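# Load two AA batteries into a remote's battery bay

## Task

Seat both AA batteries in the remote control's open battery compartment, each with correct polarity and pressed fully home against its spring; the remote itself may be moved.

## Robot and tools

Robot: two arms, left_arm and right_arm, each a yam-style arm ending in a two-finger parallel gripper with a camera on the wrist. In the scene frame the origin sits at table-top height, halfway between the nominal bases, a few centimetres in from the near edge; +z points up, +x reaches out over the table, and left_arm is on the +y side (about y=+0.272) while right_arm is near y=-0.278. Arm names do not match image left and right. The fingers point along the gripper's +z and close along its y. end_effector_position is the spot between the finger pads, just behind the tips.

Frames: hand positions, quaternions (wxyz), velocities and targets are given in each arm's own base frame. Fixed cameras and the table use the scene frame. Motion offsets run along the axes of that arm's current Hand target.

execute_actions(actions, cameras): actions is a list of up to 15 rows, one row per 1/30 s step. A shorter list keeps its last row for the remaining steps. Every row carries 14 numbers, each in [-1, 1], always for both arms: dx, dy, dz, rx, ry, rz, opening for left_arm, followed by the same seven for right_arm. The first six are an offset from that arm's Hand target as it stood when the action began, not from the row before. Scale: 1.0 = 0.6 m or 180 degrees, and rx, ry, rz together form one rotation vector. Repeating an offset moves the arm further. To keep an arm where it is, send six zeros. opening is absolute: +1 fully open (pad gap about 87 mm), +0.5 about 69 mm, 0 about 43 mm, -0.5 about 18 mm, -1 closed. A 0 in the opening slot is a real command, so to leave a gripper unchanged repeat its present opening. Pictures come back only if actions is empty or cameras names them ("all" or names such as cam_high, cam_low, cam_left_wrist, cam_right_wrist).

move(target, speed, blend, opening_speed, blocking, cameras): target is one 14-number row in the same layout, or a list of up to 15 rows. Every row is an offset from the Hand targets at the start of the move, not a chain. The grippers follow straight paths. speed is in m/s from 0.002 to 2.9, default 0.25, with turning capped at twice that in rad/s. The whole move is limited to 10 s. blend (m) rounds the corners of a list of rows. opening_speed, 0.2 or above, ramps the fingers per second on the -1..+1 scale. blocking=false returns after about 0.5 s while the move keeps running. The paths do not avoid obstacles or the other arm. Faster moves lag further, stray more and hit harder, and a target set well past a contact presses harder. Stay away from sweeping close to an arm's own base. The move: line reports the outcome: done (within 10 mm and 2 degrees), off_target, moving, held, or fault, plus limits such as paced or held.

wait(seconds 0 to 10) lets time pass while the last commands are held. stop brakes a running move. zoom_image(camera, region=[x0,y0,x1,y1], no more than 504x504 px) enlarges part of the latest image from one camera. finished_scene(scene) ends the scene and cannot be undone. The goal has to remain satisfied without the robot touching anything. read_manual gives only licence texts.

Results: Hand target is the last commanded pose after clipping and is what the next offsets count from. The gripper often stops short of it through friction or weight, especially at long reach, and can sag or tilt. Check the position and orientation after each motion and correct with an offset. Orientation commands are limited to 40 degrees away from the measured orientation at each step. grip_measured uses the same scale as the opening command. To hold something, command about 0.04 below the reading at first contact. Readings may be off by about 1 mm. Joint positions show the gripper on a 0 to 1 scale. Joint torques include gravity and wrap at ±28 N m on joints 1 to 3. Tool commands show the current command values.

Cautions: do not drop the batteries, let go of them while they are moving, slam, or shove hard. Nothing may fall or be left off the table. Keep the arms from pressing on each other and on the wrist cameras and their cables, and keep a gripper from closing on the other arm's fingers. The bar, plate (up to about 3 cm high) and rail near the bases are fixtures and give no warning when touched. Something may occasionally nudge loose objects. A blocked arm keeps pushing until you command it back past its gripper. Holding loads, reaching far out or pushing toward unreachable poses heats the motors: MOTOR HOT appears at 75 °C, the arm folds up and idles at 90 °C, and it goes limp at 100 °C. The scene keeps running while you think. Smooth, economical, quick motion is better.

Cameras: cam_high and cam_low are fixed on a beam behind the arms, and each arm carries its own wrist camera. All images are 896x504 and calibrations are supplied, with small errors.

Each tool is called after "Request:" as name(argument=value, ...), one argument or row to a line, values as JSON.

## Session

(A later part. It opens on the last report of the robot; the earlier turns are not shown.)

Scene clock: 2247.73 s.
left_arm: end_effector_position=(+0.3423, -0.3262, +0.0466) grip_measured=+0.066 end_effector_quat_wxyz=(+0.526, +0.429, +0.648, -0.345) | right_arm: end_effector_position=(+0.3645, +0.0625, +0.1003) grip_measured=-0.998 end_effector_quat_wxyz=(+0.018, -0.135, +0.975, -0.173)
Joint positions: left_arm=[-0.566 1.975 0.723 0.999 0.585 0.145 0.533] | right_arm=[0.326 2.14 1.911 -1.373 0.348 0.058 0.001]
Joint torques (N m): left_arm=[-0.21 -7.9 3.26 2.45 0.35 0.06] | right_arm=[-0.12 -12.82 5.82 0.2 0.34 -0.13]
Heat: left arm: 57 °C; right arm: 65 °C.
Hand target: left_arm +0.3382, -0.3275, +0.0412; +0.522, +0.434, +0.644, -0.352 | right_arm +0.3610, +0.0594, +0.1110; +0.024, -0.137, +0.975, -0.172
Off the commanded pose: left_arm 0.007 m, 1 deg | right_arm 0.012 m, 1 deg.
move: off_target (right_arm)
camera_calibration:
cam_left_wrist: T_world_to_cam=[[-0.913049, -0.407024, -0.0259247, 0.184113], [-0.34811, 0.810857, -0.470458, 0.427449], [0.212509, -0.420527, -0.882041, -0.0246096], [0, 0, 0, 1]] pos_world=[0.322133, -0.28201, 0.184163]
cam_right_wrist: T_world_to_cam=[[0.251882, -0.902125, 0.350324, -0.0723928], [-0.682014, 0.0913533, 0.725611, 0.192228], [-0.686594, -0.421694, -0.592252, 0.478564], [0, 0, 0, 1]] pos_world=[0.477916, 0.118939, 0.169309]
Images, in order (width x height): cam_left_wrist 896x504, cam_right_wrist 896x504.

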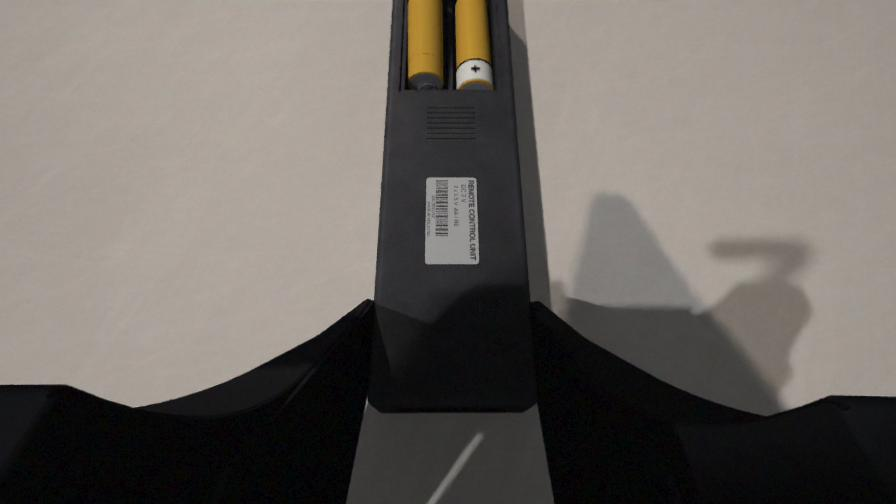

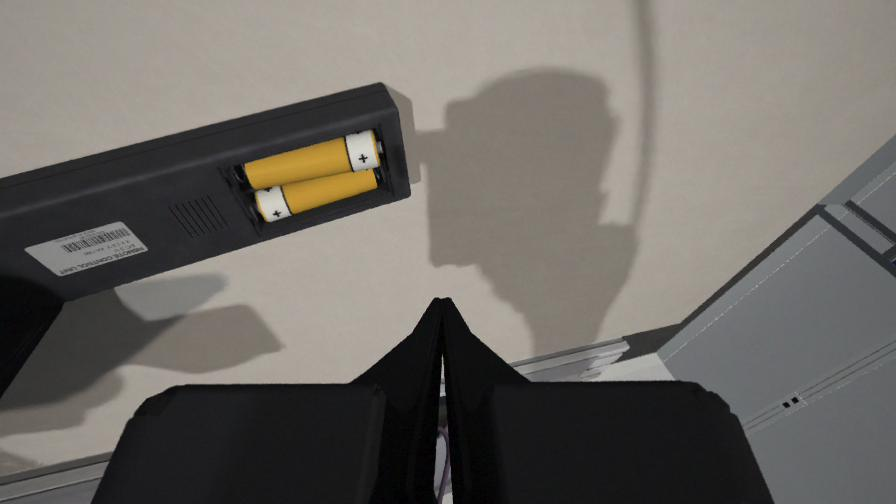

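Request:
move(
  target=[
    [0,0,0,0,0,0,-0.05,0.0103,0.021,0.0562,0,0,0,-1],
    [0,0,0,0,0,0,-0.05,-0.035,0.0288,0.087,0,0,0,-1],
  ],
  speed=0.1,
  cameras=["cam_right_wrist"],
)

Request:
zoom_image(
  camera="cam_right_wrist",
  region=[290, 180, 540, 330],
)

Scene clock: 2282.13 s.
left_arm: end_effector_position=(+0.3423, -0.3262, +0.0466) grip_measured=+0.066 end_effector_quat_wxyz=(+0.526, +0.429, +0.648, -0.345) | right_arm: end_effector_position=(+0.3716, +0.0633, +0.0523) grip_measured=-0.998 end_effector_quat_wxyz=(+0.009, -0.138, +0.975, -0.175)
Joint positions: left_arm=[-0.566 1.975 0.723 0.999 0.585 0.145 0.533] | right_arm=[0.323 2.202 1.815 -1.231 0.348 0.051 0.001]
Joint torques (N m): left_arm=[-0.2 -7.92 3.21 2.45 0.35 0.07] | right_arm=[-0.34 -10.03 9.36 0.35 0.35 -0.13]
Heat: left arm: 56 °C; right arm: 75 °C. Fold the right arm in close to its base, or ease its load, before you think long.
Hand target: left_arm +0.3382, -0.3275, +0.0412; +0.522, +0.434, +0.644, -0.352 | right_arm +0.3815, +0.0636, +0.0560; +0.024, -0.137, +0.975, -0.172
Off the commanded pose: left_arm 0.007 m, 1 deg | right_arm 0.011 m, 2 deg.
MOTOR HOT: joint 2 (shoulder) of the right arm reports 75 °C; the controller's stop level is 90 °C. To cool a motor, set the load down, stop pushing, or move to a pose that needs little force.
move: off_target (right_arm)
camera_calibration:
cam_right_wrist: T_world_to_cam=[[0.260607, -0.899414, 0.350912, -0.0600834], [-0.669761, 0.093358, 0.736685, 0.226505], [-0.695345, -0.427012, -0.578062, 0.458107], [0, 0, 0, 1]] pos_world=[0.485905, 0.120431, 0.119035]
Images, in order (width x height): cam_right_wrist 896x504.

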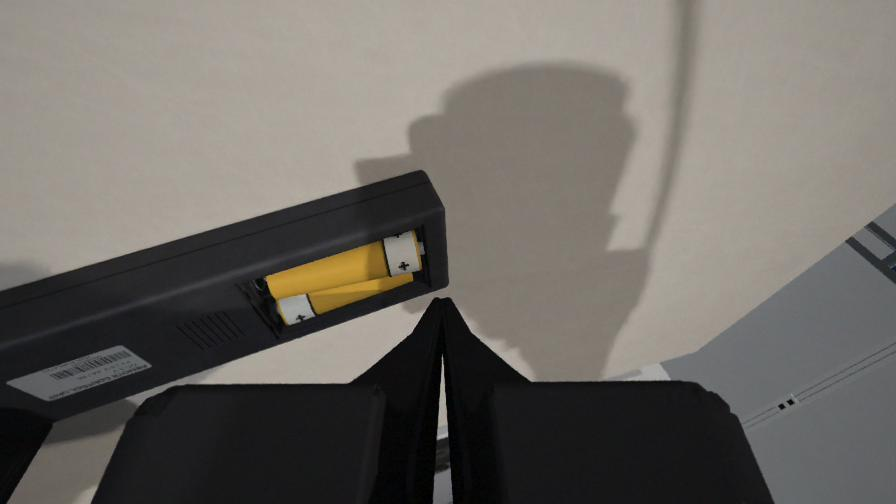

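Scaled by 2.016.

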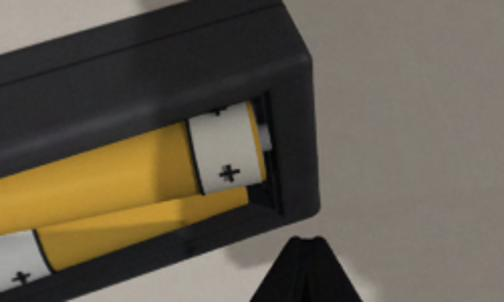

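Request:
move(
  target=[
    [0,0,0,0,0,0,-0.05,0,-0.02,-0.04,0,0,0,-1],
    [0,0,0,0,0,0,-0.05,0.272,-0.019,-0.107,0,0,0,-1],
  ],
  speed=0.2,
  blend=0.02,
)

Request:
wait(
  seconds=10,
)

Request:
wait(
  seconds=10,
)

Request:
wait(
  seconds=10,
)

Scene clock: 2291.43 s.
left_arm: end_effector_position=(+0.3423, -0.3262, +0.0466) grip_measured=+0.066 end_effector_quat_wxyz=(+0.526, +0.429, +0.648, -0.345) | right_arm: end_effector_position=(+0.2261, +0.0290, +0.1184) grip_measured=-0.998 end_effector_quat_wxyz=(+0.022, -0.140, +0.975, -0.173)
Joint positions: left_arm=[-0.566 1.975 0.723 0.999 0.585 0.145 0.533] | right_arm=[0.376 1.573 1.251 -1.289 0.348 0.098 0.001]
Joint torques (N m): left_arm=[-0.18 -7.99 3.25 2.46 0.37 0.06] | right_arm=[0.77 -7.08 5.79 0.2 0.32 0.05]
Heat: left arm: 56 °C; right arm: 74 °C. Fold the right arm in close to its base, or ease its load, before you think long.
Hand target: left_arm +0.3382, -0.3275, +0.0412; +0.522, +0.434, +0.644, -0.352 | right_arm +0.2216, +0.0295, +0.1204; +0.024, -0.137, +0.975, -0.172
Off the commanded pose: left_arm 0.007 m, 1 deg | right_arm 0.005 m, 0 deg.
MOTOR HOT: still on. Joint 2 (shoulder) of the right arm reports 74 °C.
move: done; blend cut to 0.0133 m at target 1

Scene clock: 2301.43 s.
left_arm: end_effector_position=(+0.3423, -0.3262, +0.0466) grip_measured=+0.066 end_effector_quat_wxyz=(+0.526, +0.429, +0.648, -0.345) | right_arm: end_effector_position=(+0.2261, +0.0290, +0.1184) grip_measured=-0.998 end_effector_quat_wxyz=(+0.022, -0.140, +0.975, -0.173)
Joint positions: left_arm=[-0.566 1.975 0.723 0.999 0.585 0.145 0.533] | right_arm=[0.376 1.573 1.251 -1.289 0.348 0.098 0.001]
Joint torques (N m): left_arm=[-0.2 -7.95 3.32 2.46 0.35 0.08] | right_arm=[0.8 -7.09 5.78 0.21 0.32 0.09]
Heat: left arm: 56 °C; right arm: 71 °C.
Hand target: left_arm +0.3382, -0.3275, +0.0412; +0.522, +0.434, +0.644, -0.352 | right_arm +0.2216, +0.0295, +0.1204; +0.024, -0.137, +0.975, -0.172
Tool commands: left_gripper/opening=-0.05 right_gripper/opening=-1.0
Off the commanded pose: left_arm 0.007 m, 1 deg | right_arm 0.005 m, 0 deg.
MOTOR HOT: cleared for the motors of the right arm.
wait: 10.00 s; at rest by 0.17 s

Scene clock: 2311.43 s.
left_arm: end_effector_position=(+0.3423, -0.3262, +0.0466) grip_measured=+0.066 end_effector_quat_wxyz=(+0.526, +0.429, +0.648, -0.345) | right_arm: end_effector_position=(+0.2261, +0.0290, +0.1184) grip_measured=-0.998 end_effector_quat_wxyz=(+0.022, -0.140, +0.975, -0.173)
Joint positions: left_arm=[-0.566 1.975 0.723 0.999 0.585 0.145 0.533] | right_arm=[0.376 1.573 1.251 -1.289 0.348 0.098 0.001]
Joint torques (N m): left_arm=[-0.17 -7.92 3.26 2.44 0.37 0.05] | right_arm=[0.83 -7.06 5.79 0.21 0.32 0.08]
Heat: left arm: 56 °C; right arm: 68 °C.
Hand target: left_arm +0.3382, -0.3275, +0.0412; +0.522, +0.434, +0.644, -0.352 | right_arm +0.2216, +0.0295, +0.1204; +0.024, -0.137, +0.975, -0.172
Tool commands: left_gripper/opening=-0.05 right_gripper/opening=-1.0
Off the commanded pose: left_arm 0.007 m, 1 deg | right_arm 0.005 m, 0 deg.
wait: 10.00 s; at rest by 0.17 s

Scene clock: 2321.43 s.
left_arm: end_effector_position=(+0.3423, -0.3262, +0.0466) grip_measured=+0.066 end_effector_quat_wxyz=(+0.526, +0.429, +0.648, -0.345) | right_arm: end_effector_position=(+0.2261, +0.0290, +0.1184) grip_measured=-0.998 end_effector_quat_wxyz=(+0.022, -0.140, +0.975, -0.173)
Joint positions: left_arm=[-0.566 1.975 0.723 0.999 0.585 0.145 0.533] | right_arm=[0.376 1.573 1.251 -1.289 0.348 0.098 0.001]
Joint torques (N m): left_arm=[-0.24 -7.99 3.28 2.44 0.37 0.07] | right_arm=[0.79 -7.06 5.75 0.21 0.31 0.08]
Heat: left arm: 57 °C; right arm: 66 °C.
Hand target: left_arm +0.3382, -0.3275, +0.0412; +0.522, +0.434, +0.644, -0.352 | right_arm +0.2216, +0.0295, +0.1204; +0.024, -0.137, +0.975, -0.172
Tool commands: left_gripper/opening=-0.05 right_gripper/opening=-1.0
Off the commanded pose: left_arm 0.007 m, 1 deg | right_arm 0.005 m, 0 deg.
wait: 10.00 s; at rest by 0.17 s

Request:
move(
  target=[
    [0,0,0,0,0,0,-0.05,-0.2267,0.0112,0.0763,0,0,0,-1],
    [0,0,0,0,0,0,-0.05,-0.272,0.0135,0.0915,0,0,0,-1],
    [0,0,0,0,0,0,-0.05,-0.272,0.026,0.126,0,0,0,-1],
  ],
  speed=[0.3,0.1,0.08],
  cameras=["cam_right_wrist"],
)

Request:
zoom_image(
  camera="cam_right_wrist",
  region=[340, 200, 560, 360],
)

Scene clock: 2330.70 s.
left_arm: end_effector_position=(+0.3423, -0.3262, +0.0466) grip_measured=+0.066 end_effector_quat_wxyz=(+0.526, +0.429, +0.648, -0.345) | right_arm: end_effector_position=(+0.3793, +0.0657, +0.0474) grip_measured=-0.998 end_effector_quat_wxyz=(+0.023, -0.135, +0.976, -0.172)
Joint positions: left_arm=[-0.566 1.975 0.723 0.999 0.585 0.145 0.533] | right_arm=[0.323 2.21 1.815 -1.194 0.348 0.051 0.001]
Joint torques (N m): left_arm=[-0.17 -7.94 3.29 2.45 0.36 0.07] | right_arm=[-0.29 -10.1 6.13 0.46 0.34 -0.13]
Heat: left arm: 57 °C; right arm: 65 °C.
Hand target: left_arm +0.3382, -0.3275, +0.0412; +0.522, +0.434, +0.644, -0.352 | right_arm +0.3814, +0.0637, +0.0438; +0.023, -0.137, +0.975, -0.172
Off the commanded pose: left_arm 0.007 m, 1 deg | right_arm 0.005 m, 0 deg.
move: done
camera_calibration:
cam_right_wrist: T_world_to_cam=[[0.250914, -0.902653, 0.349658, -0.0542442], [-0.689266, 0.0870204, 0.719263, 0.24378], [-0.679672, -0.421481, -0.600333, 0.456527], [0, 0, 0, 1]] pos_world=[0.491928, 0.12224, 0.117693]
Images, in order (width x height): cam_right_wrist 896x504.

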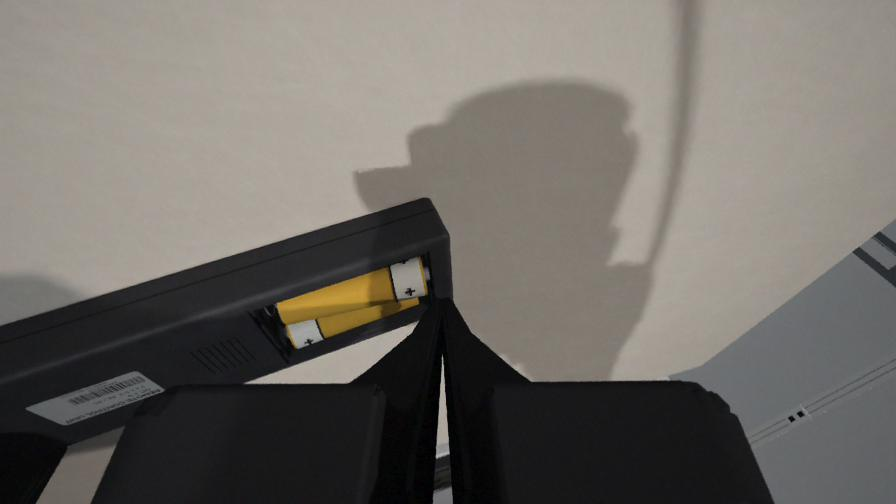

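Scaled by 2.291.

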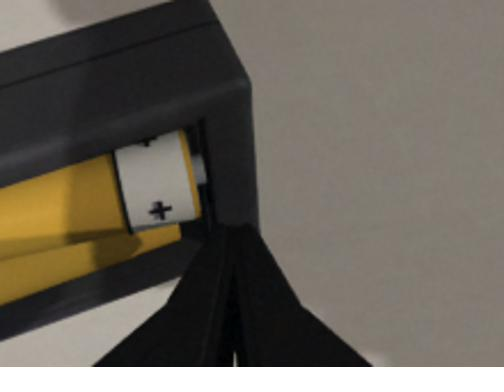

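Request:
move(
  target=[
    [0,0,0,0,0,0,-0.05,-0.0043,-0.0028,0.001,0,0,0,-1],
    [0,0,0,0,0,0,-0.05,-0.0043,0.0015,0.0127,0,0,0,-1],
  ],
  speed=0.05,
  cameras=["cam_right_wrist"],
)

Request:
zoom_image(
  camera="cam_right_wrist",
  region=[340, 200, 560, 360],
)

Scene clock: 2338.83 s.
left_arm: end_effector_position=(+0.3423, -0.3262, +0.0466) grip_measured=+0.066 end_effector_quat_wxyz=(+0.526, +0.429, +0.648, -0.345) | right_arm: end_effector_position=(+0.3838, +0.0652, +0.0422) grip_measured=-0.998 end_effector_quat_wxyz=(+0.027, -0.134, +0.976, -0.171)
Joint positions: left_arm=[-0.566 1.975 0.723 0.999 0.585 0.145 0.533] | right_arm=[0.318 2.222 1.815 -1.173 0.348 0.046 0.001]
Joint torques (N m): left_arm=[-0.18 -7.99 3.28 2.44 0.36 0.07] | right_arm=[-0.34 -9.87 5.7 0.46 0.34 -0.14]
Heat: left arm: 57 °C; right arm: 65 °C.
Hand target: left_arm +0.3382, -0.3275, +0.0412; +0.522, +0.434, +0.644, -0.352 | right_arm +0.3844, +0.0626, +0.0364; +0.023, -0.137, +0.975, -0.172
Off the commanded pose: left_arm 0.007 m, 1 deg | right_arm 0.006 m, 0 deg.
move: done
camera_calibration:
cam_right_wrist: T_world_to_cam=[[0.248071, -0.903613, 0.349204, -0.0528935], [-0.694634, 0.0853379, 0.714284, 0.253002], [-0.675236, -0.419762, -0.606511, 0.45461], [0, 0, 0, 1]] pos_world=[0.495835, 0.121442, 0.113481]
Images, in order (width x height): cam_right_wrist 896x504.

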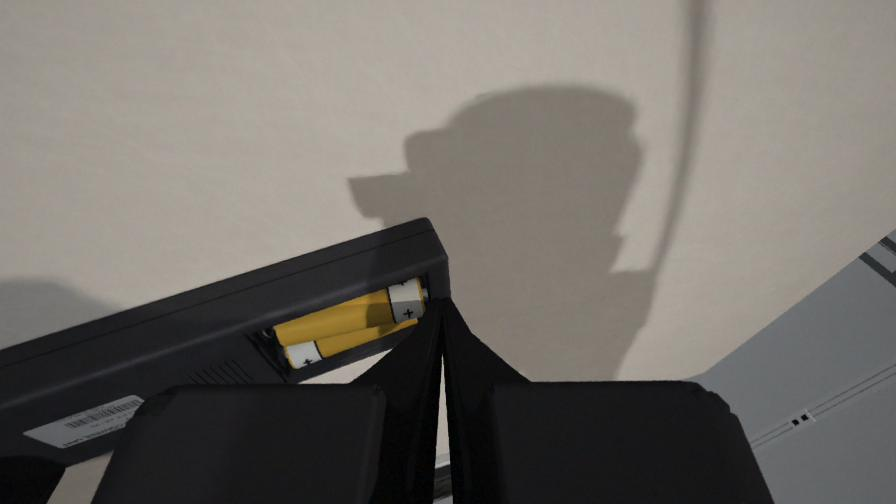

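Scaled by 2.291.

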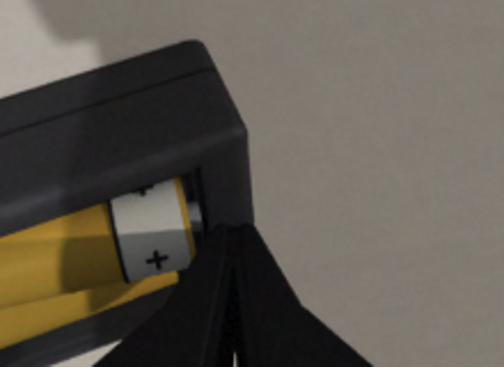

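Request:
move(
  target=[
    [0,0,0,0,0,0,-0.05,0.0032,0.0025,0.0043,0,0,0,-1],
    [0,0,0,0,0,0,-0.05,0.0042,0.0338,-0.0069,0,0,0,-1],
  ],
  speed=0.05,
  cameras=["cam_right_wrist"],
)

Request:
zoom_image(
  camera="cam_right_wrist",
  region=[340, 200, 560, 360],
)

Scene clock: 2347.60 s.
left_arm: end_effector_position=(+0.3417, -0.3259, +0.0459) grip_measured=+0.066 end_effector_quat_wxyz=(+0.525, +0.429, +0.649, -0.345) | right_arm: end_effector_position=(+0.3806, +0.0671, +0.0394) grip_measured=-0.998 end_effector_quat_wxyz=(+0.028, -0.137, +0.972, -0.189)
Joint positions: left_arm=[-0.566 1.975 0.72 1 0.585 0.145 0.533] | right_arm=[0.339 2.222 1.793 -1.163 0.385 0.063 0.001]
Joint torques (N m): left_arm=[-0.23 -7.99 3.4 2.44 0.37 0.08] | right_arm=[2.19 -9.66 6.72 0.3 -0.08 0.18]
Heat: left arm: 57 °C; right arm: 65 °C.
Hand target: left_arm +0.3382, -0.3274, +0.0411; +0.522, +0.434, +0.644, -0.352 | right_arm +0.3764, +0.0816, +0.0334; +0.024, -0.137, +0.975, -0.172
Off the commanded pose: left_arm 0.006 m, 1 deg | right_arm 0.016 m, 2 deg.
move: off_target (right_arm)
camera_calibration:
cam_right_wrist: T_world_to_cam=[[0.251331, -0.888708, 0.383445, -0.0529618], [-0.699713, 0.106896, 0.706382, 0.253393], [-0.668756, -0.445837, -0.594975, 0.450293], [0, 0, 0, 1]] pos_world=[0.49175, 0.126603, 0.109228]
Images, in order (width x height): cam_right_wrist 896x504.

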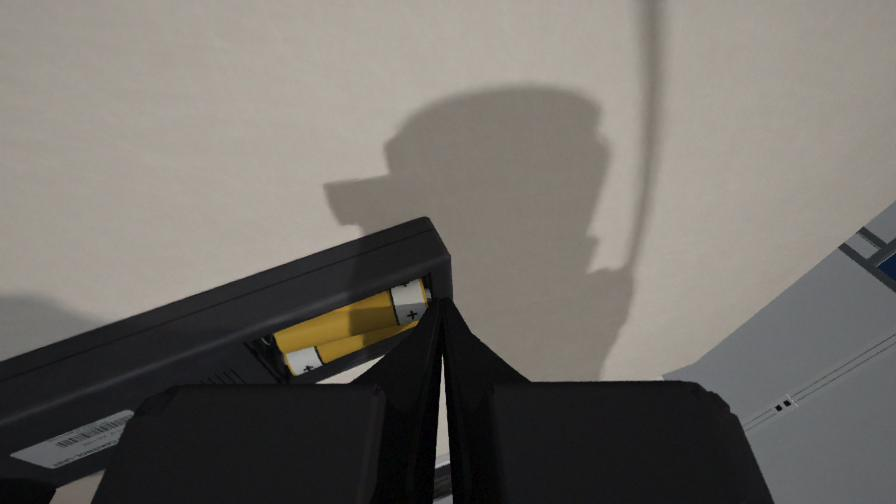

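Scaled by 2.291.

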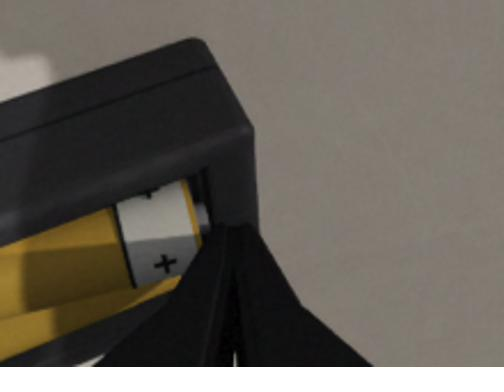

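Request:
move(
  target=[
    [0,0,0,0,0,0,-0.05,0.001,0.0235,-0.0085,0,0,0,-1],
    [0,0,0,0,0,0,-0.05,0.0017,0.039,-0.0142,0,0,0,-1],
  ],
  speed=0.05,
  cameras=["cam_right_wrist"],
)

Request:
zoom_image(
  camera="cam_right_wrist",
  region=[340, 200, 560, 360],
)

Scene clock: 2357.33 s.
left_arm: end_effector_position=(+0.3417, -0.3252, +0.0458) grip_measured=+0.066 end_effector_quat_wxyz=(+0.525, +0.429, +0.649, -0.346) | right_arm: end_effector_position=(+0.3669, +0.0697, +0.0463) grip_measured=-0.998 end_effector_quat_wxyz=(+0.014, -0.141, +0.964, -0.225)
Joint positions: left_arm=[-0.564 1.975 0.719 1.002 0.587 0.145 0.533] | right_arm=[0.381 2.222 1.793 -1.228 0.448 0.111 0.001]
Joint torques (N m): left_arm=[-0.36 -7.94 3.55 2.42 0.34 0.07] | right_arm=[3.75 -8.79 8.73 0.48 -0.79 0.29]
Heat: left arm: 57 °C; right arm: 65 °C.
Hand target: left_arm +0.3382, -0.3274, +0.0412; +0.522, +0.434, +0.644, -0.352 | right_arm +0.3685, +0.1054, +0.0334; +0.024, -0.137, +0.975, -0.172
Off the commanded pose: left_arm 0.006 m, 1 deg | right_arm 0.038 m, 6 deg.
move: off_target (right_arm)
camera_calibration:
cam_right_wrist: T_world_to_cam=[[0.260419, -0.856328, 0.445965, -0.0583471], [-0.686452, 0.160596, 0.70922, 0.229941], [-0.678945, -0.490828, -0.546006, 0.451139], [0, 0, 0, 1]] pos_world=[0.479337, 0.13454, 0.109267]
Images, in order (width x height): cam_right_wrist 896x504.

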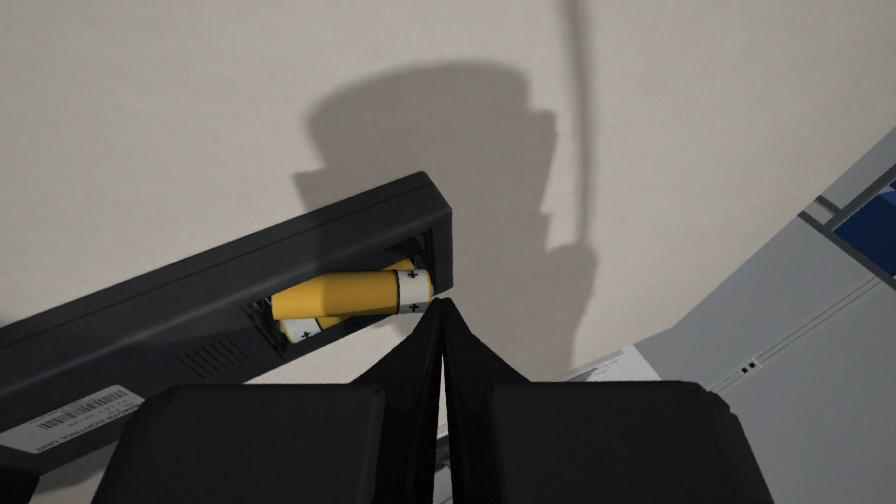

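Scaled by 2.291.

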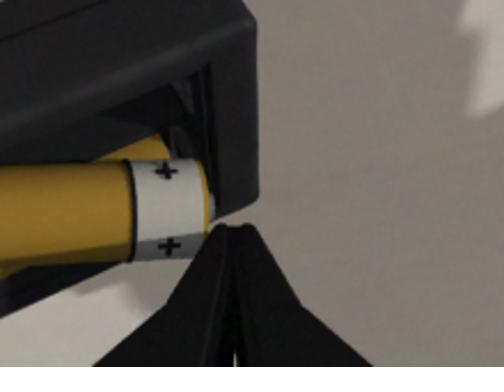

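Request:
move(
  target=[
    [0,0,0,0,0,0,-0.05,0.0193,-0.073,-0.0472,0,0,0,-1],
    [0,0,0,0,0,0,-0.05,0.0665,-0.0997,-0.0997,-0.0884,0.0853,0.4835,-0.3],
  ],
  speed=[0.08,0.25],
  cameras=["cam_right_wrist"],
)

Request:
zoom_image(
  camera="cam_right_wrist",
  region=[420, 100, 620, 300],
)

Scene clock: 2393.10 s.
left_arm: end_effector_position=(+0.3416, -0.3253, +0.0459) grip_measured=+0.066 end_effector_quat_wxyz=(+0.525, +0.429, +0.648, -0.346) | right_arm: end_effector_position=(+0.3378, +0.0597, +0.0999) grip_measured=-0.300 end_effector_quat_wxyz=(-0.015, +0.580, +0.814, -0.016)
Joint positions: left_arm=[-0.564 1.975 0.719 1.002 0.588 0.145 0.533] | right_arm=[0.061 1.922 1.633 -1.325 0.006 1.3 0.35]
Joint torques (N m): left_arm=[-0.36 -7.95 3.54 2.42 0.32 0.07] | right_arm=[-0.13 -11.54 5.75 0.34 0.11 0.07]
Heat: left arm: 57 °C; right arm: 66 °C.
Hand target: left_arm +0.3383, -0.3274, +0.0412; +0.522, +0.434, +0.644, -0.352 | right_arm +0.3400, +0.0599, +0.1101; -0.001, +0.588, +0.809, +0.000
Off the commanded pose: left_arm 0.006 m, 1 deg | right_arm 0.010 m, 3 deg.
move: off_target (right_arm); target 2's new opening was sent with right_arm's hand 0.010 m and 3 deg from that target
camera_calibration:
cam_right_wrist: T_world_to_cam=[[-0.945477, -0.321522, 0.0519367, 0.331546], [-0.167113, 0.615795, 0.76998, -0.0351373], [-0.279548, 0.719319, -0.635951, 0.25752], [0, 0, 0, 1]] pos_world=[0.379587, -0.0570021, 0.173606]
Images, in order (width x height): cam_right_wrist 896x504.

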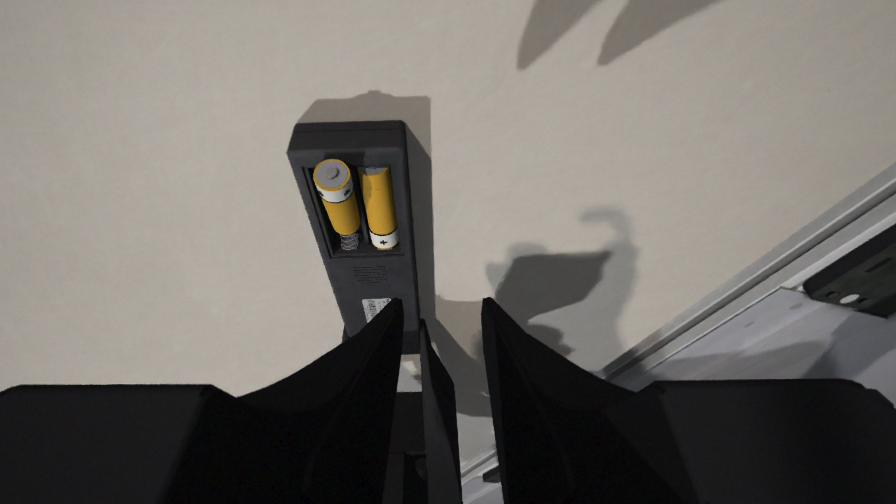

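Scaled by 2.520.

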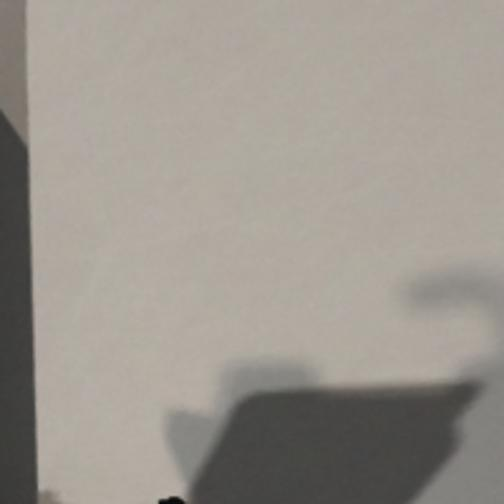

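Request:
zoom_image(
  camera="cam_right_wrist",
  region=[280, 120, 420, 270],
)

Scaled by 3.360.

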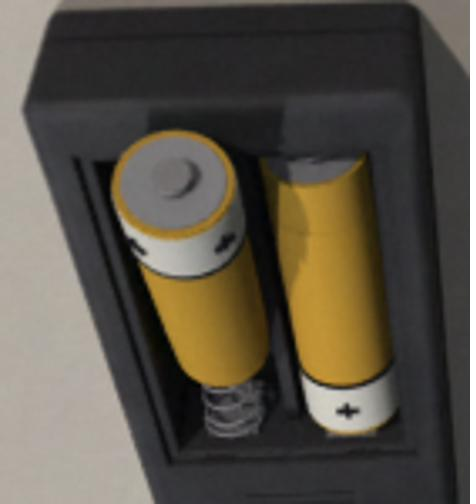

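Request:
move(
  target=[
    [0,0,0,0,0,0,-0.05,0.001,0.0653,0.0735,0,0,0,-0.72],
    [0,0,0,0,0,0,-0.05,0.001,0.0653,0.0935,0,0,0,-0.72],
  ],
  speed=0.1,
  cameras=["cam_right_wrist"],
)

Request:
zoom_image(
  camera="cam_right_wrist",
  region=[340, 180, 560, 340],
)

Scene clock: 2415.80 s.
left_arm: end_effector_position=(+0.3416, -0.3253, +0.0459) grip_measured=+0.066 end_effector_quat_wxyz=(+0.525, +0.429, +0.648, -0.346) | right_arm: end_effector_position=(+0.3763, +0.0695, +0.0602) grip_measured=-0.720 end_effector_quat_wxyz=(+0.003, +0.585, +0.811, +0.000)
Joint positions: left_arm=[-0.564 1.975 0.719 1.002 0.588 0.145 0.533] | right_arm=[0.079 2.043 1.649 -1.172 0.004 1.328 0.14]
Joint torques (N m): left_arm=[-0.39 -7.94 3.58 2.42 0.33 0.08] | right_arm=[0.79 -8.28 5.91 0.41 0.14 0.07]
Heat: left arm: 57 °C; right arm: 72 °C.
Hand target: left_arm +0.3383, -0.3274, +0.0412; +0.522, +0.434, +0.644, -0.352 | right_arm +0.3770, +0.0727, +0.0538; -0.001, +0.588, +0.809, +0.000
Off the commanded pose: left_arm 0.006 m, 1 deg | right_arm 0.007 m, 1 deg.
move: done
camera_calibration:
cam_right_wrist: T_world_to_cam=[[-0.94988, -0.312582, 0.00454087, 0.377057], [-0.198362, 0.613886, 0.764066, 0.00804707], [-0.241621, 0.72487, -0.645122, 0.221841], [0, 0, 0, 1]] pos_world=[0.413356, -0.047885, 0.135254]
Images, in order (width x height): cam_right_wrist 896x504.

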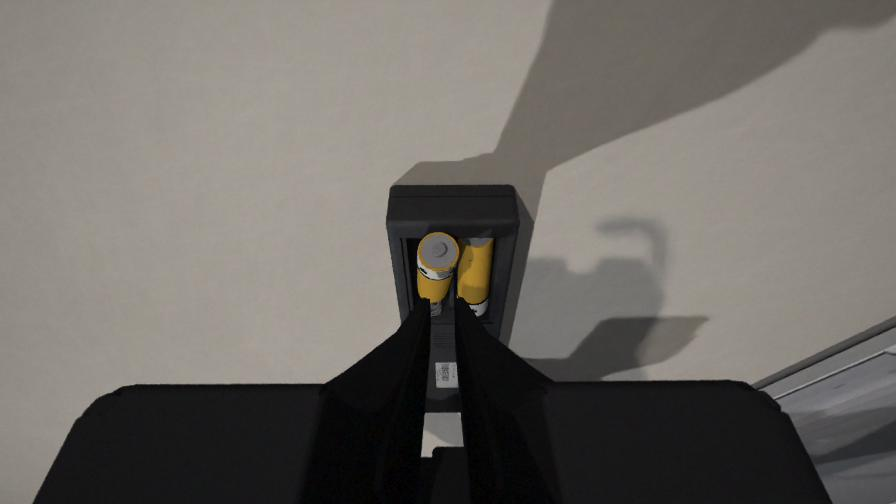

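Scaled by 2.291.

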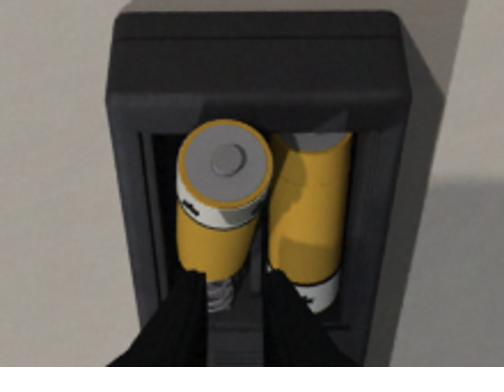

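Request:
move(
  target=[
    [0,0,0,0,0,0,-0.05,0.0,0.0043,0.0,0,0,0,-0.72],
    [0,0,0,0,0,0,-0.05,0,0.0043,0.022,0,0,0,-0.72],
  ],
  speed=0.06,
  cameras=["cam_right_wrist"],
)

Request:
zoom_image(
  camera="cam_right_wrist",
  region=[340, 180, 560, 340],
)

Scene clock: 2424.83 s.
left_arm: end_effector_position=(+0.3416, -0.3253, +0.0459) grip_measured=+0.066 end_effector_quat_wxyz=(+0.525, +0.429, +0.648, -0.346) | right_arm: end_effector_position=(+0.3771, +0.0712, +0.0476) grip_measured=-0.720 end_effector_quat_wxyz=(-0.002, +0.585, +0.811, -0.001)
Joint positions: left_arm=[-0.564 1.975 0.719 1.002 0.588 0.145 0.533] | right_arm=[0.08 2.064 1.629 -1.139 -0.001 1.329 0.14]
Joint torques (N m): left_arm=[-0.36 -7.92 3.55 2.42 0.32 0.05] | right_arm=[0.72 -8.49 5.53 0.5 0.21 0.07]
Heat: left arm: 57 °C; right arm: 70 °C.
Hand target: left_arm +0.3382, -0.3275, +0.0412; +0.522, +0.434, +0.644, -0.352 | right_arm +0.3795, +0.0734, +0.0407; -0.001, +0.588, +0.809, +0.000
Off the commanded pose: left_arm 0.006 m, 1 deg | right_arm 0.008 m, 1 deg.
move: done
camera_calibration:
cam_right_wrist: T_world_to_cam=[[-0.94981, -0.312607, 0.011733, 0.378034], [-0.191274, 0.610019, 0.768954, 0.0141273], [-0.247538, 0.728116, -0.639196, 0.21444], [0, 0, 0, 1]] pos_world=[0.414845, -0.0465788, 0.12177]
Images, in order (width x height): cam_right_wrist 896x504.

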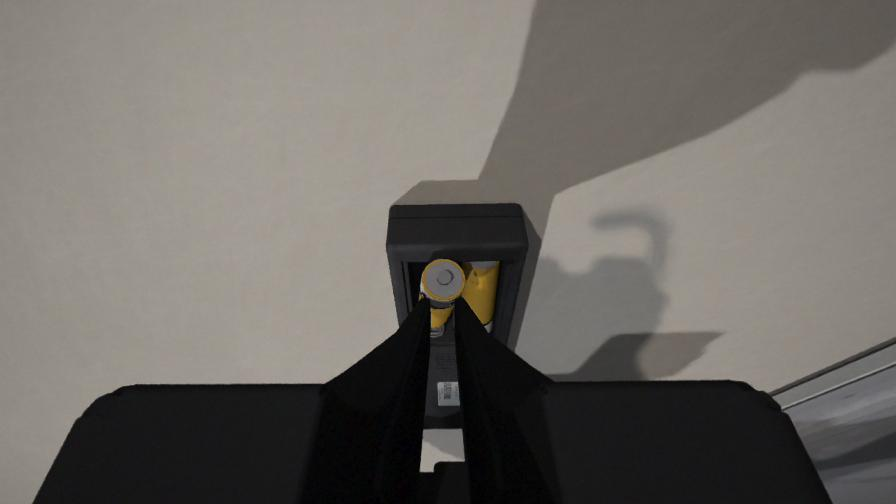

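Scaled by 2.291.

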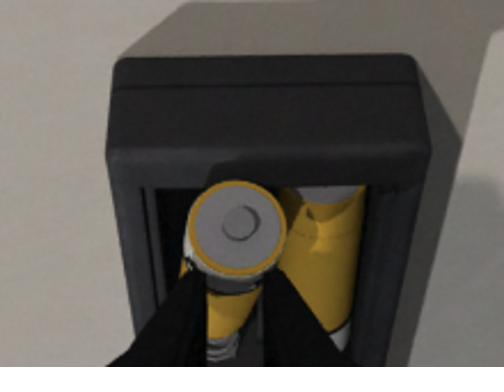

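Request:
move(
  target=[
    [0,0,0,0,0,0,-0.05,0.0,0.0,0.012,0,0,0,-0.72],
    [0,0,0,0,0,0,-0.05,0.035,0.005,0.025,0,0,0,-0.72],
  ],
  speed=0.05,
  cameras=["cam_right_wrist","cam_left_wrist"],
)

Request:
zoom_image(
  camera="cam_right_wrist",
  region=[340, 180, 560, 340],
)

Request:
zoom_image(
  camera="cam_left_wrist",
  region=[370, 0, 530, 120],
)

Scene clock: 2434.43 s.
left_arm: end_effector_position=(+0.3416, -0.3253, +0.0459) grip_measured=+0.066 end_effector_quat_wxyz=(+0.525, +0.429, +0.648, -0.346) | right_arm: end_effector_position=(+0.3758, +0.0864, +0.0418) grip_measured=-0.719 end_effector_quat_wxyz=(+0.000, +0.587, +0.810, +0.001)
Joint positions: left_arm=[-0.564 1.975 0.719 1.002 0.588 0.145 0.533] | right_arm=[0.12 2.064 1.604 -1.11 -0.001 1.373 0.141]
Joint torques (N m): left_arm=[-0.4 -7.92 3.52 2.42 0.34 0.08] | right_arm=[2.03 -7.76 3.33 0.74 0.19 0.18]
Heat: left arm: 57 °C; right arm: 68 °C.
Hand target: left_arm +0.3382, -0.3275, +0.0412; +0.522, +0.434, +0.644, -0.352 | right_arm +0.3759, +0.0943, +0.0258; -0.001, +0.588, +0.809, +0.000
Off the commanded pose: left_arm 0.006 m, 1 deg | right_arm 0.018 m, 0 deg.
move: off_target (right_arm)
camera_calibration:
cam_left_wrist: T_world_to_cam=[[-0.913684, -0.405683, -0.0245563, 0.184429], [-0.347592, 0.811305, -0.470068, 0.426185], [0.210621, -0.420958, -0.882289, -0.024144], [0, 0, 0, 1]] pos_world=[0.321734, -0.28111, 0.183563]
cam_right_wrist: T_world_to_cam=[[-0.951408, -0.307868, 0.00633744, 0.382054], [-0.19265, 0.61115, 0.767712, 0.0095951], [-0.240227, 0.729186, -0.640764, 0.196564], [0, 0, 0, 1]] pos_world=[0.412558, -0.0315733, 0.116163]
Images, in order (width x height): cam_left_wrist 896x504, cam_right_wrist 896x504.

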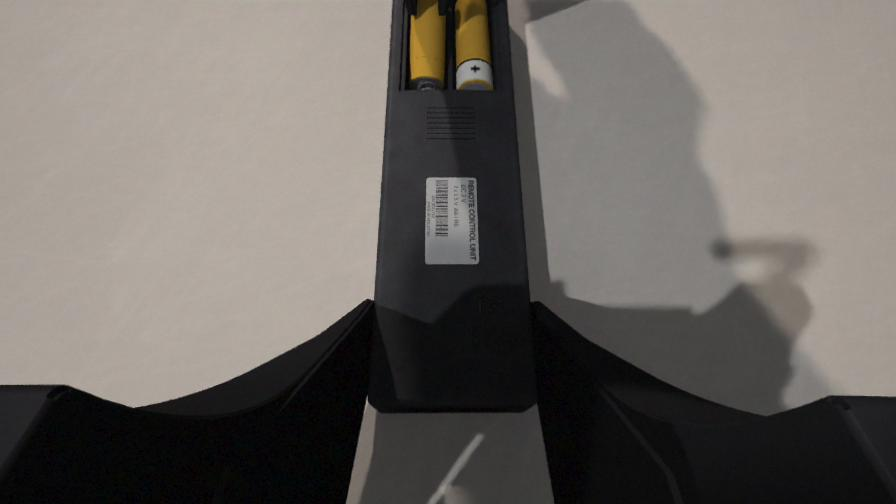

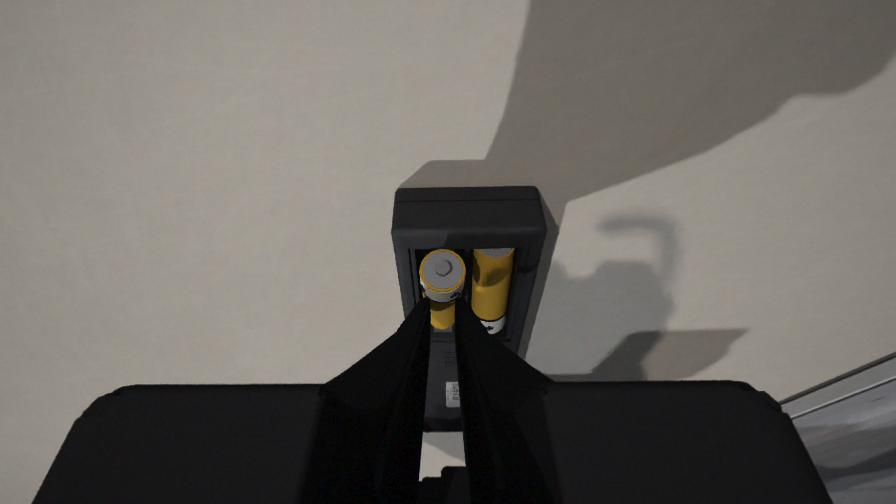

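Scaled by 2.291.

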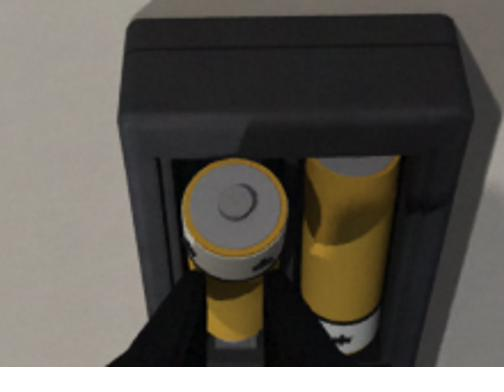

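Scaled by 3.150.

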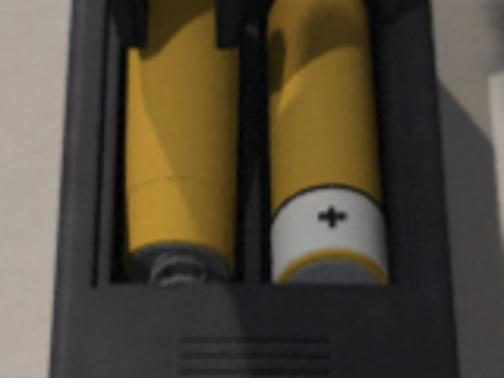

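Request:
move(
  target=[
    [0,0,0,0,0,0,-0.05,0.003,0.0,0.018,0,0,0,-0.72],
    [0,0,0,0,0,0,-0.05,0.012,0.0,0.03,0,0,0,-0.72],
  ],
  speed=0.05,
  cameras=["cam_right_wrist","cam_left_wrist"],
)

Request:
zoom_image(
  camera="cam_right_wrist",
  region=[340, 180, 560, 340],
)

Request:
zoom_image(
  camera="cam_left_wrist",
  region=[370, 0, 530, 120],
)

Scene clock: 2440.67 s.
left_arm: end_effector_position=(+0.3416, -0.3253, +0.0459) grip_measured=+0.066 end_effector_quat_wxyz=(+0.525, +0.429, +0.648, -0.346) | right_arm: end_effector_position=(+0.3747, +0.0926, +0.0330) grip_measured=-0.719 end_effector_quat_wxyz=(+0.010, +0.586, +0.810, +0.007)
Joint positions: left_arm=[-0.564 1.975 0.719 1.002 0.588 0.145 0.533] | right_arm=[0.138 2.05 1.549 -1.047 0.004 1.391 0.14]
Joint torques (N m): left_arm=[-0.36 -7.98 3.55 2.42 0.32 0.07] | right_arm=[2.07 -5.45 3.45 0.81 0.15 0.16]
Heat: left arm: 57 °C; right arm: 67 °C.
Hand target: left_arm +0.3382, -0.3275, +0.0412; +0.522, +0.434, +0.644, -0.352 | right_arm +0.3737, +0.1012, +0.0078; -0.001, +0.588, +0.809, +0.000
Off the commanded pose: left_arm 0.006 m, 1 deg | right_arm 0.027 m, 1 deg.
move: off_target (right_arm)
camera_calibration:
cam_left_wrist: T_world_to_cam=[[-0.913684, -0.405683, -0.0245563, 0.184429], [-0.347592, 0.811305, -0.470068, 0.426185], [0.210621, -0.420958, -0.882289, -0.024144], [0, 0, 0, 1]] pos_world=[0.321734, -0.28111, 0.183563]
cam_right_wrist: T_world_to_cam=[[-0.95122, -0.308199, -0.0139367, 0.38361], [-0.209467, 0.612009, 0.762606, 0.0187071], [-0.226505, 0.728325, -0.646713, 0.181313], [0, 0, 0, 1]] pos_world=[0.409884, -0.0252752, 0.108337]
Images, in order (width x height): cam_left_wrist 896x504, cam_right_wrist 896x504.

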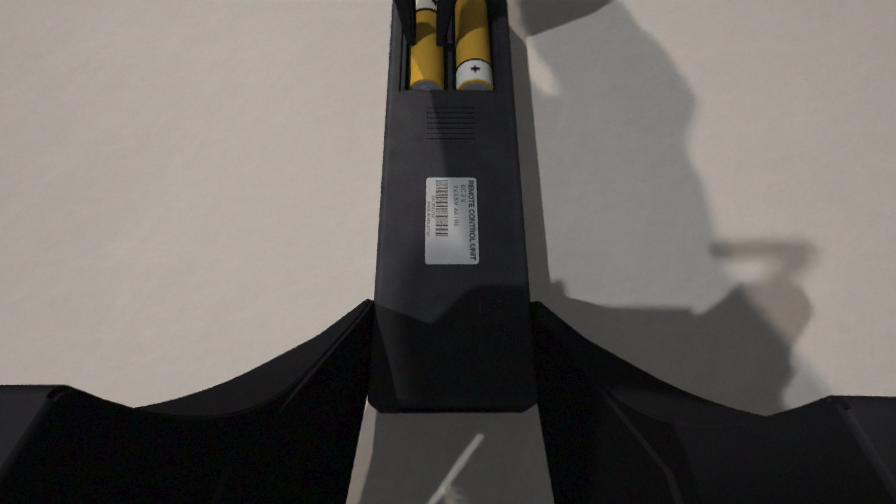

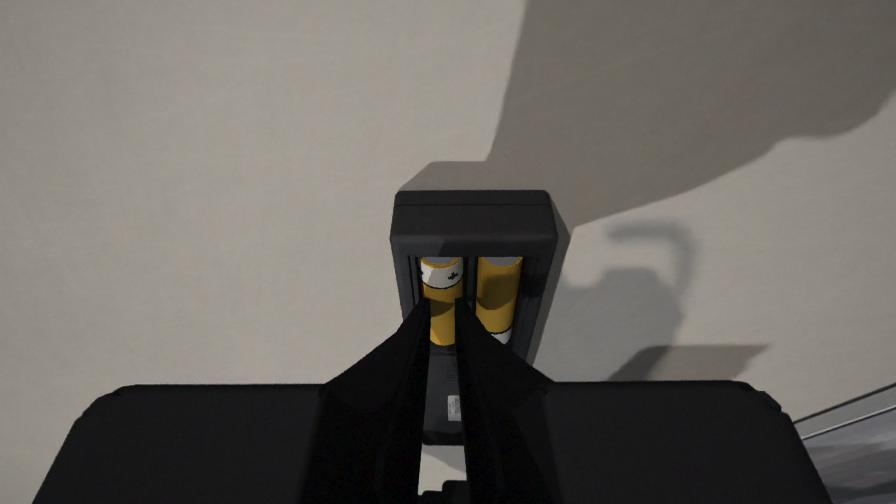

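Scaled by 2.291.

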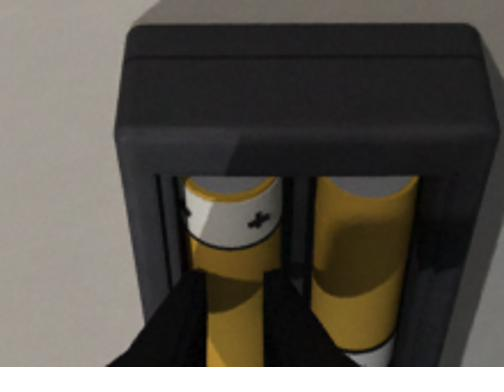

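Scaled by 3.150.

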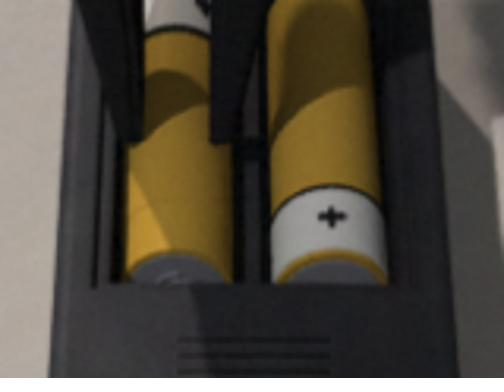

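Request:
move(
  target=[
    [0,0,0,0,0,0,-0.05,-0.012,0.0,-0.04,0,0,0,-0.72],
    [0,0,0,0,0,0,-0.05,-0.01,0.0,-0.16,0,0,0,-0.72],
  ],
  speed=0.08,
  cameras=["cam_right_wrist","cam_left_wrist"],
)

Request:
zoom_image(
  camera="cam_right_wrist",
  region=[380, 120, 560, 280],
)

Request:
zoom_image(
  camera="cam_left_wrist",
  region=[370, 0, 530, 120],
)

Scene clock: 2446.67 s.
left_arm: end_effector_position=(+0.3416, -0.3253, +0.0459) grip_measured=+0.066 end_effector_quat_wxyz=(+0.525, +0.429, +0.648, -0.346) | right_arm: end_effector_position=(+0.3709, +0.0921, +0.0906) grip_measured=-0.720 end_effector_quat_wxyz=(-0.011, +0.586, +0.810, -0.013)
Joint positions: left_arm=[-0.564 1.975 0.719 1.002 0.588 0.145 0.533] | right_arm=[0.138 2.06 1.793 -1.339 0.004 1.391 0.14]
Joint torques (N m): left_arm=[-0.35 -7.91 3.51 2.42 0.34 0.06] | right_arm=[0.68 -10.89 9.25 0.15 0.14 0.02]
Heat: left arm: 57 °C; right arm: 66 °C.
Hand target: left_arm +0.3382, -0.3274, +0.0411; +0.522, +0.434, +0.644, -0.352 | right_arm +0.3756, +0.0954, +0.1038; -0.001, +0.588, +0.809, +0.000
Off the commanded pose: left_arm 0.006 m, 1 deg | right_arm 0.014 m, 2 deg.
move: off_target (right_arm)
camera_calibration:
cam_left_wrist: T_world_to_cam=[[-0.913684, -0.405683, -0.0245563, 0.184429], [-0.347592, 0.811305, -0.470068, 0.426185], [0.210621, -0.420958, -0.882289, -0.024144], [0, 0, 0, 1]] pos_world=[0.321734, -0.28111, 0.183563]
cam_right_wrist: T_world_to_cam=[[-0.950385, -0.308069, 0.0431433, 0.375092], [-0.165465, 0.618082, 0.768502, -0.0431092], [-0.263418, 0.723235, -0.638391, 0.231438], [0, 0, 0, 1]] pos_world=[0.410313, -0.025185, 0.164695]
Images, in order (width x height): cam_left_wrist 896x504, cam_right_wrist 896x504.

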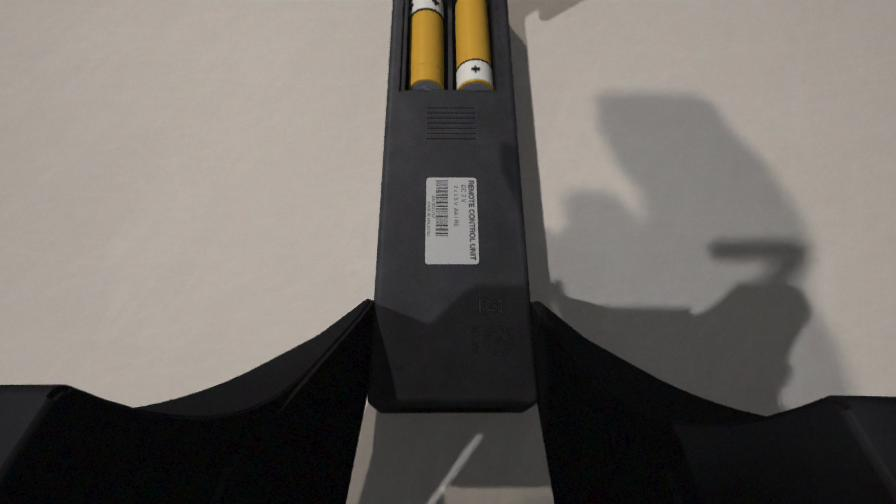

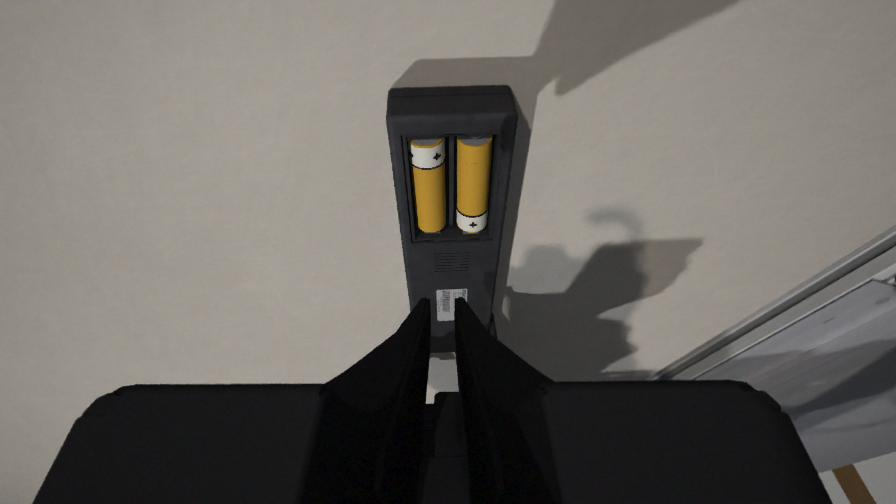

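Scaled by 2.800.

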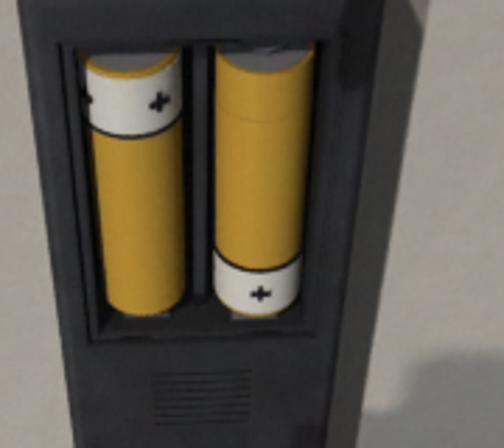

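Scaled by 3.150.

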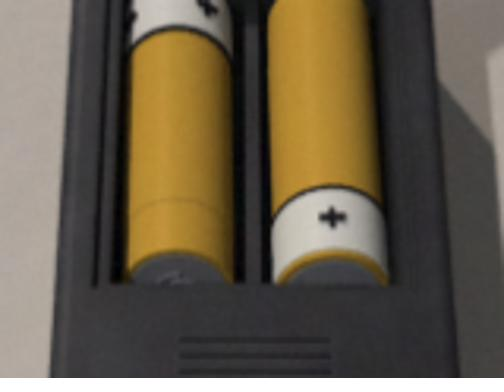

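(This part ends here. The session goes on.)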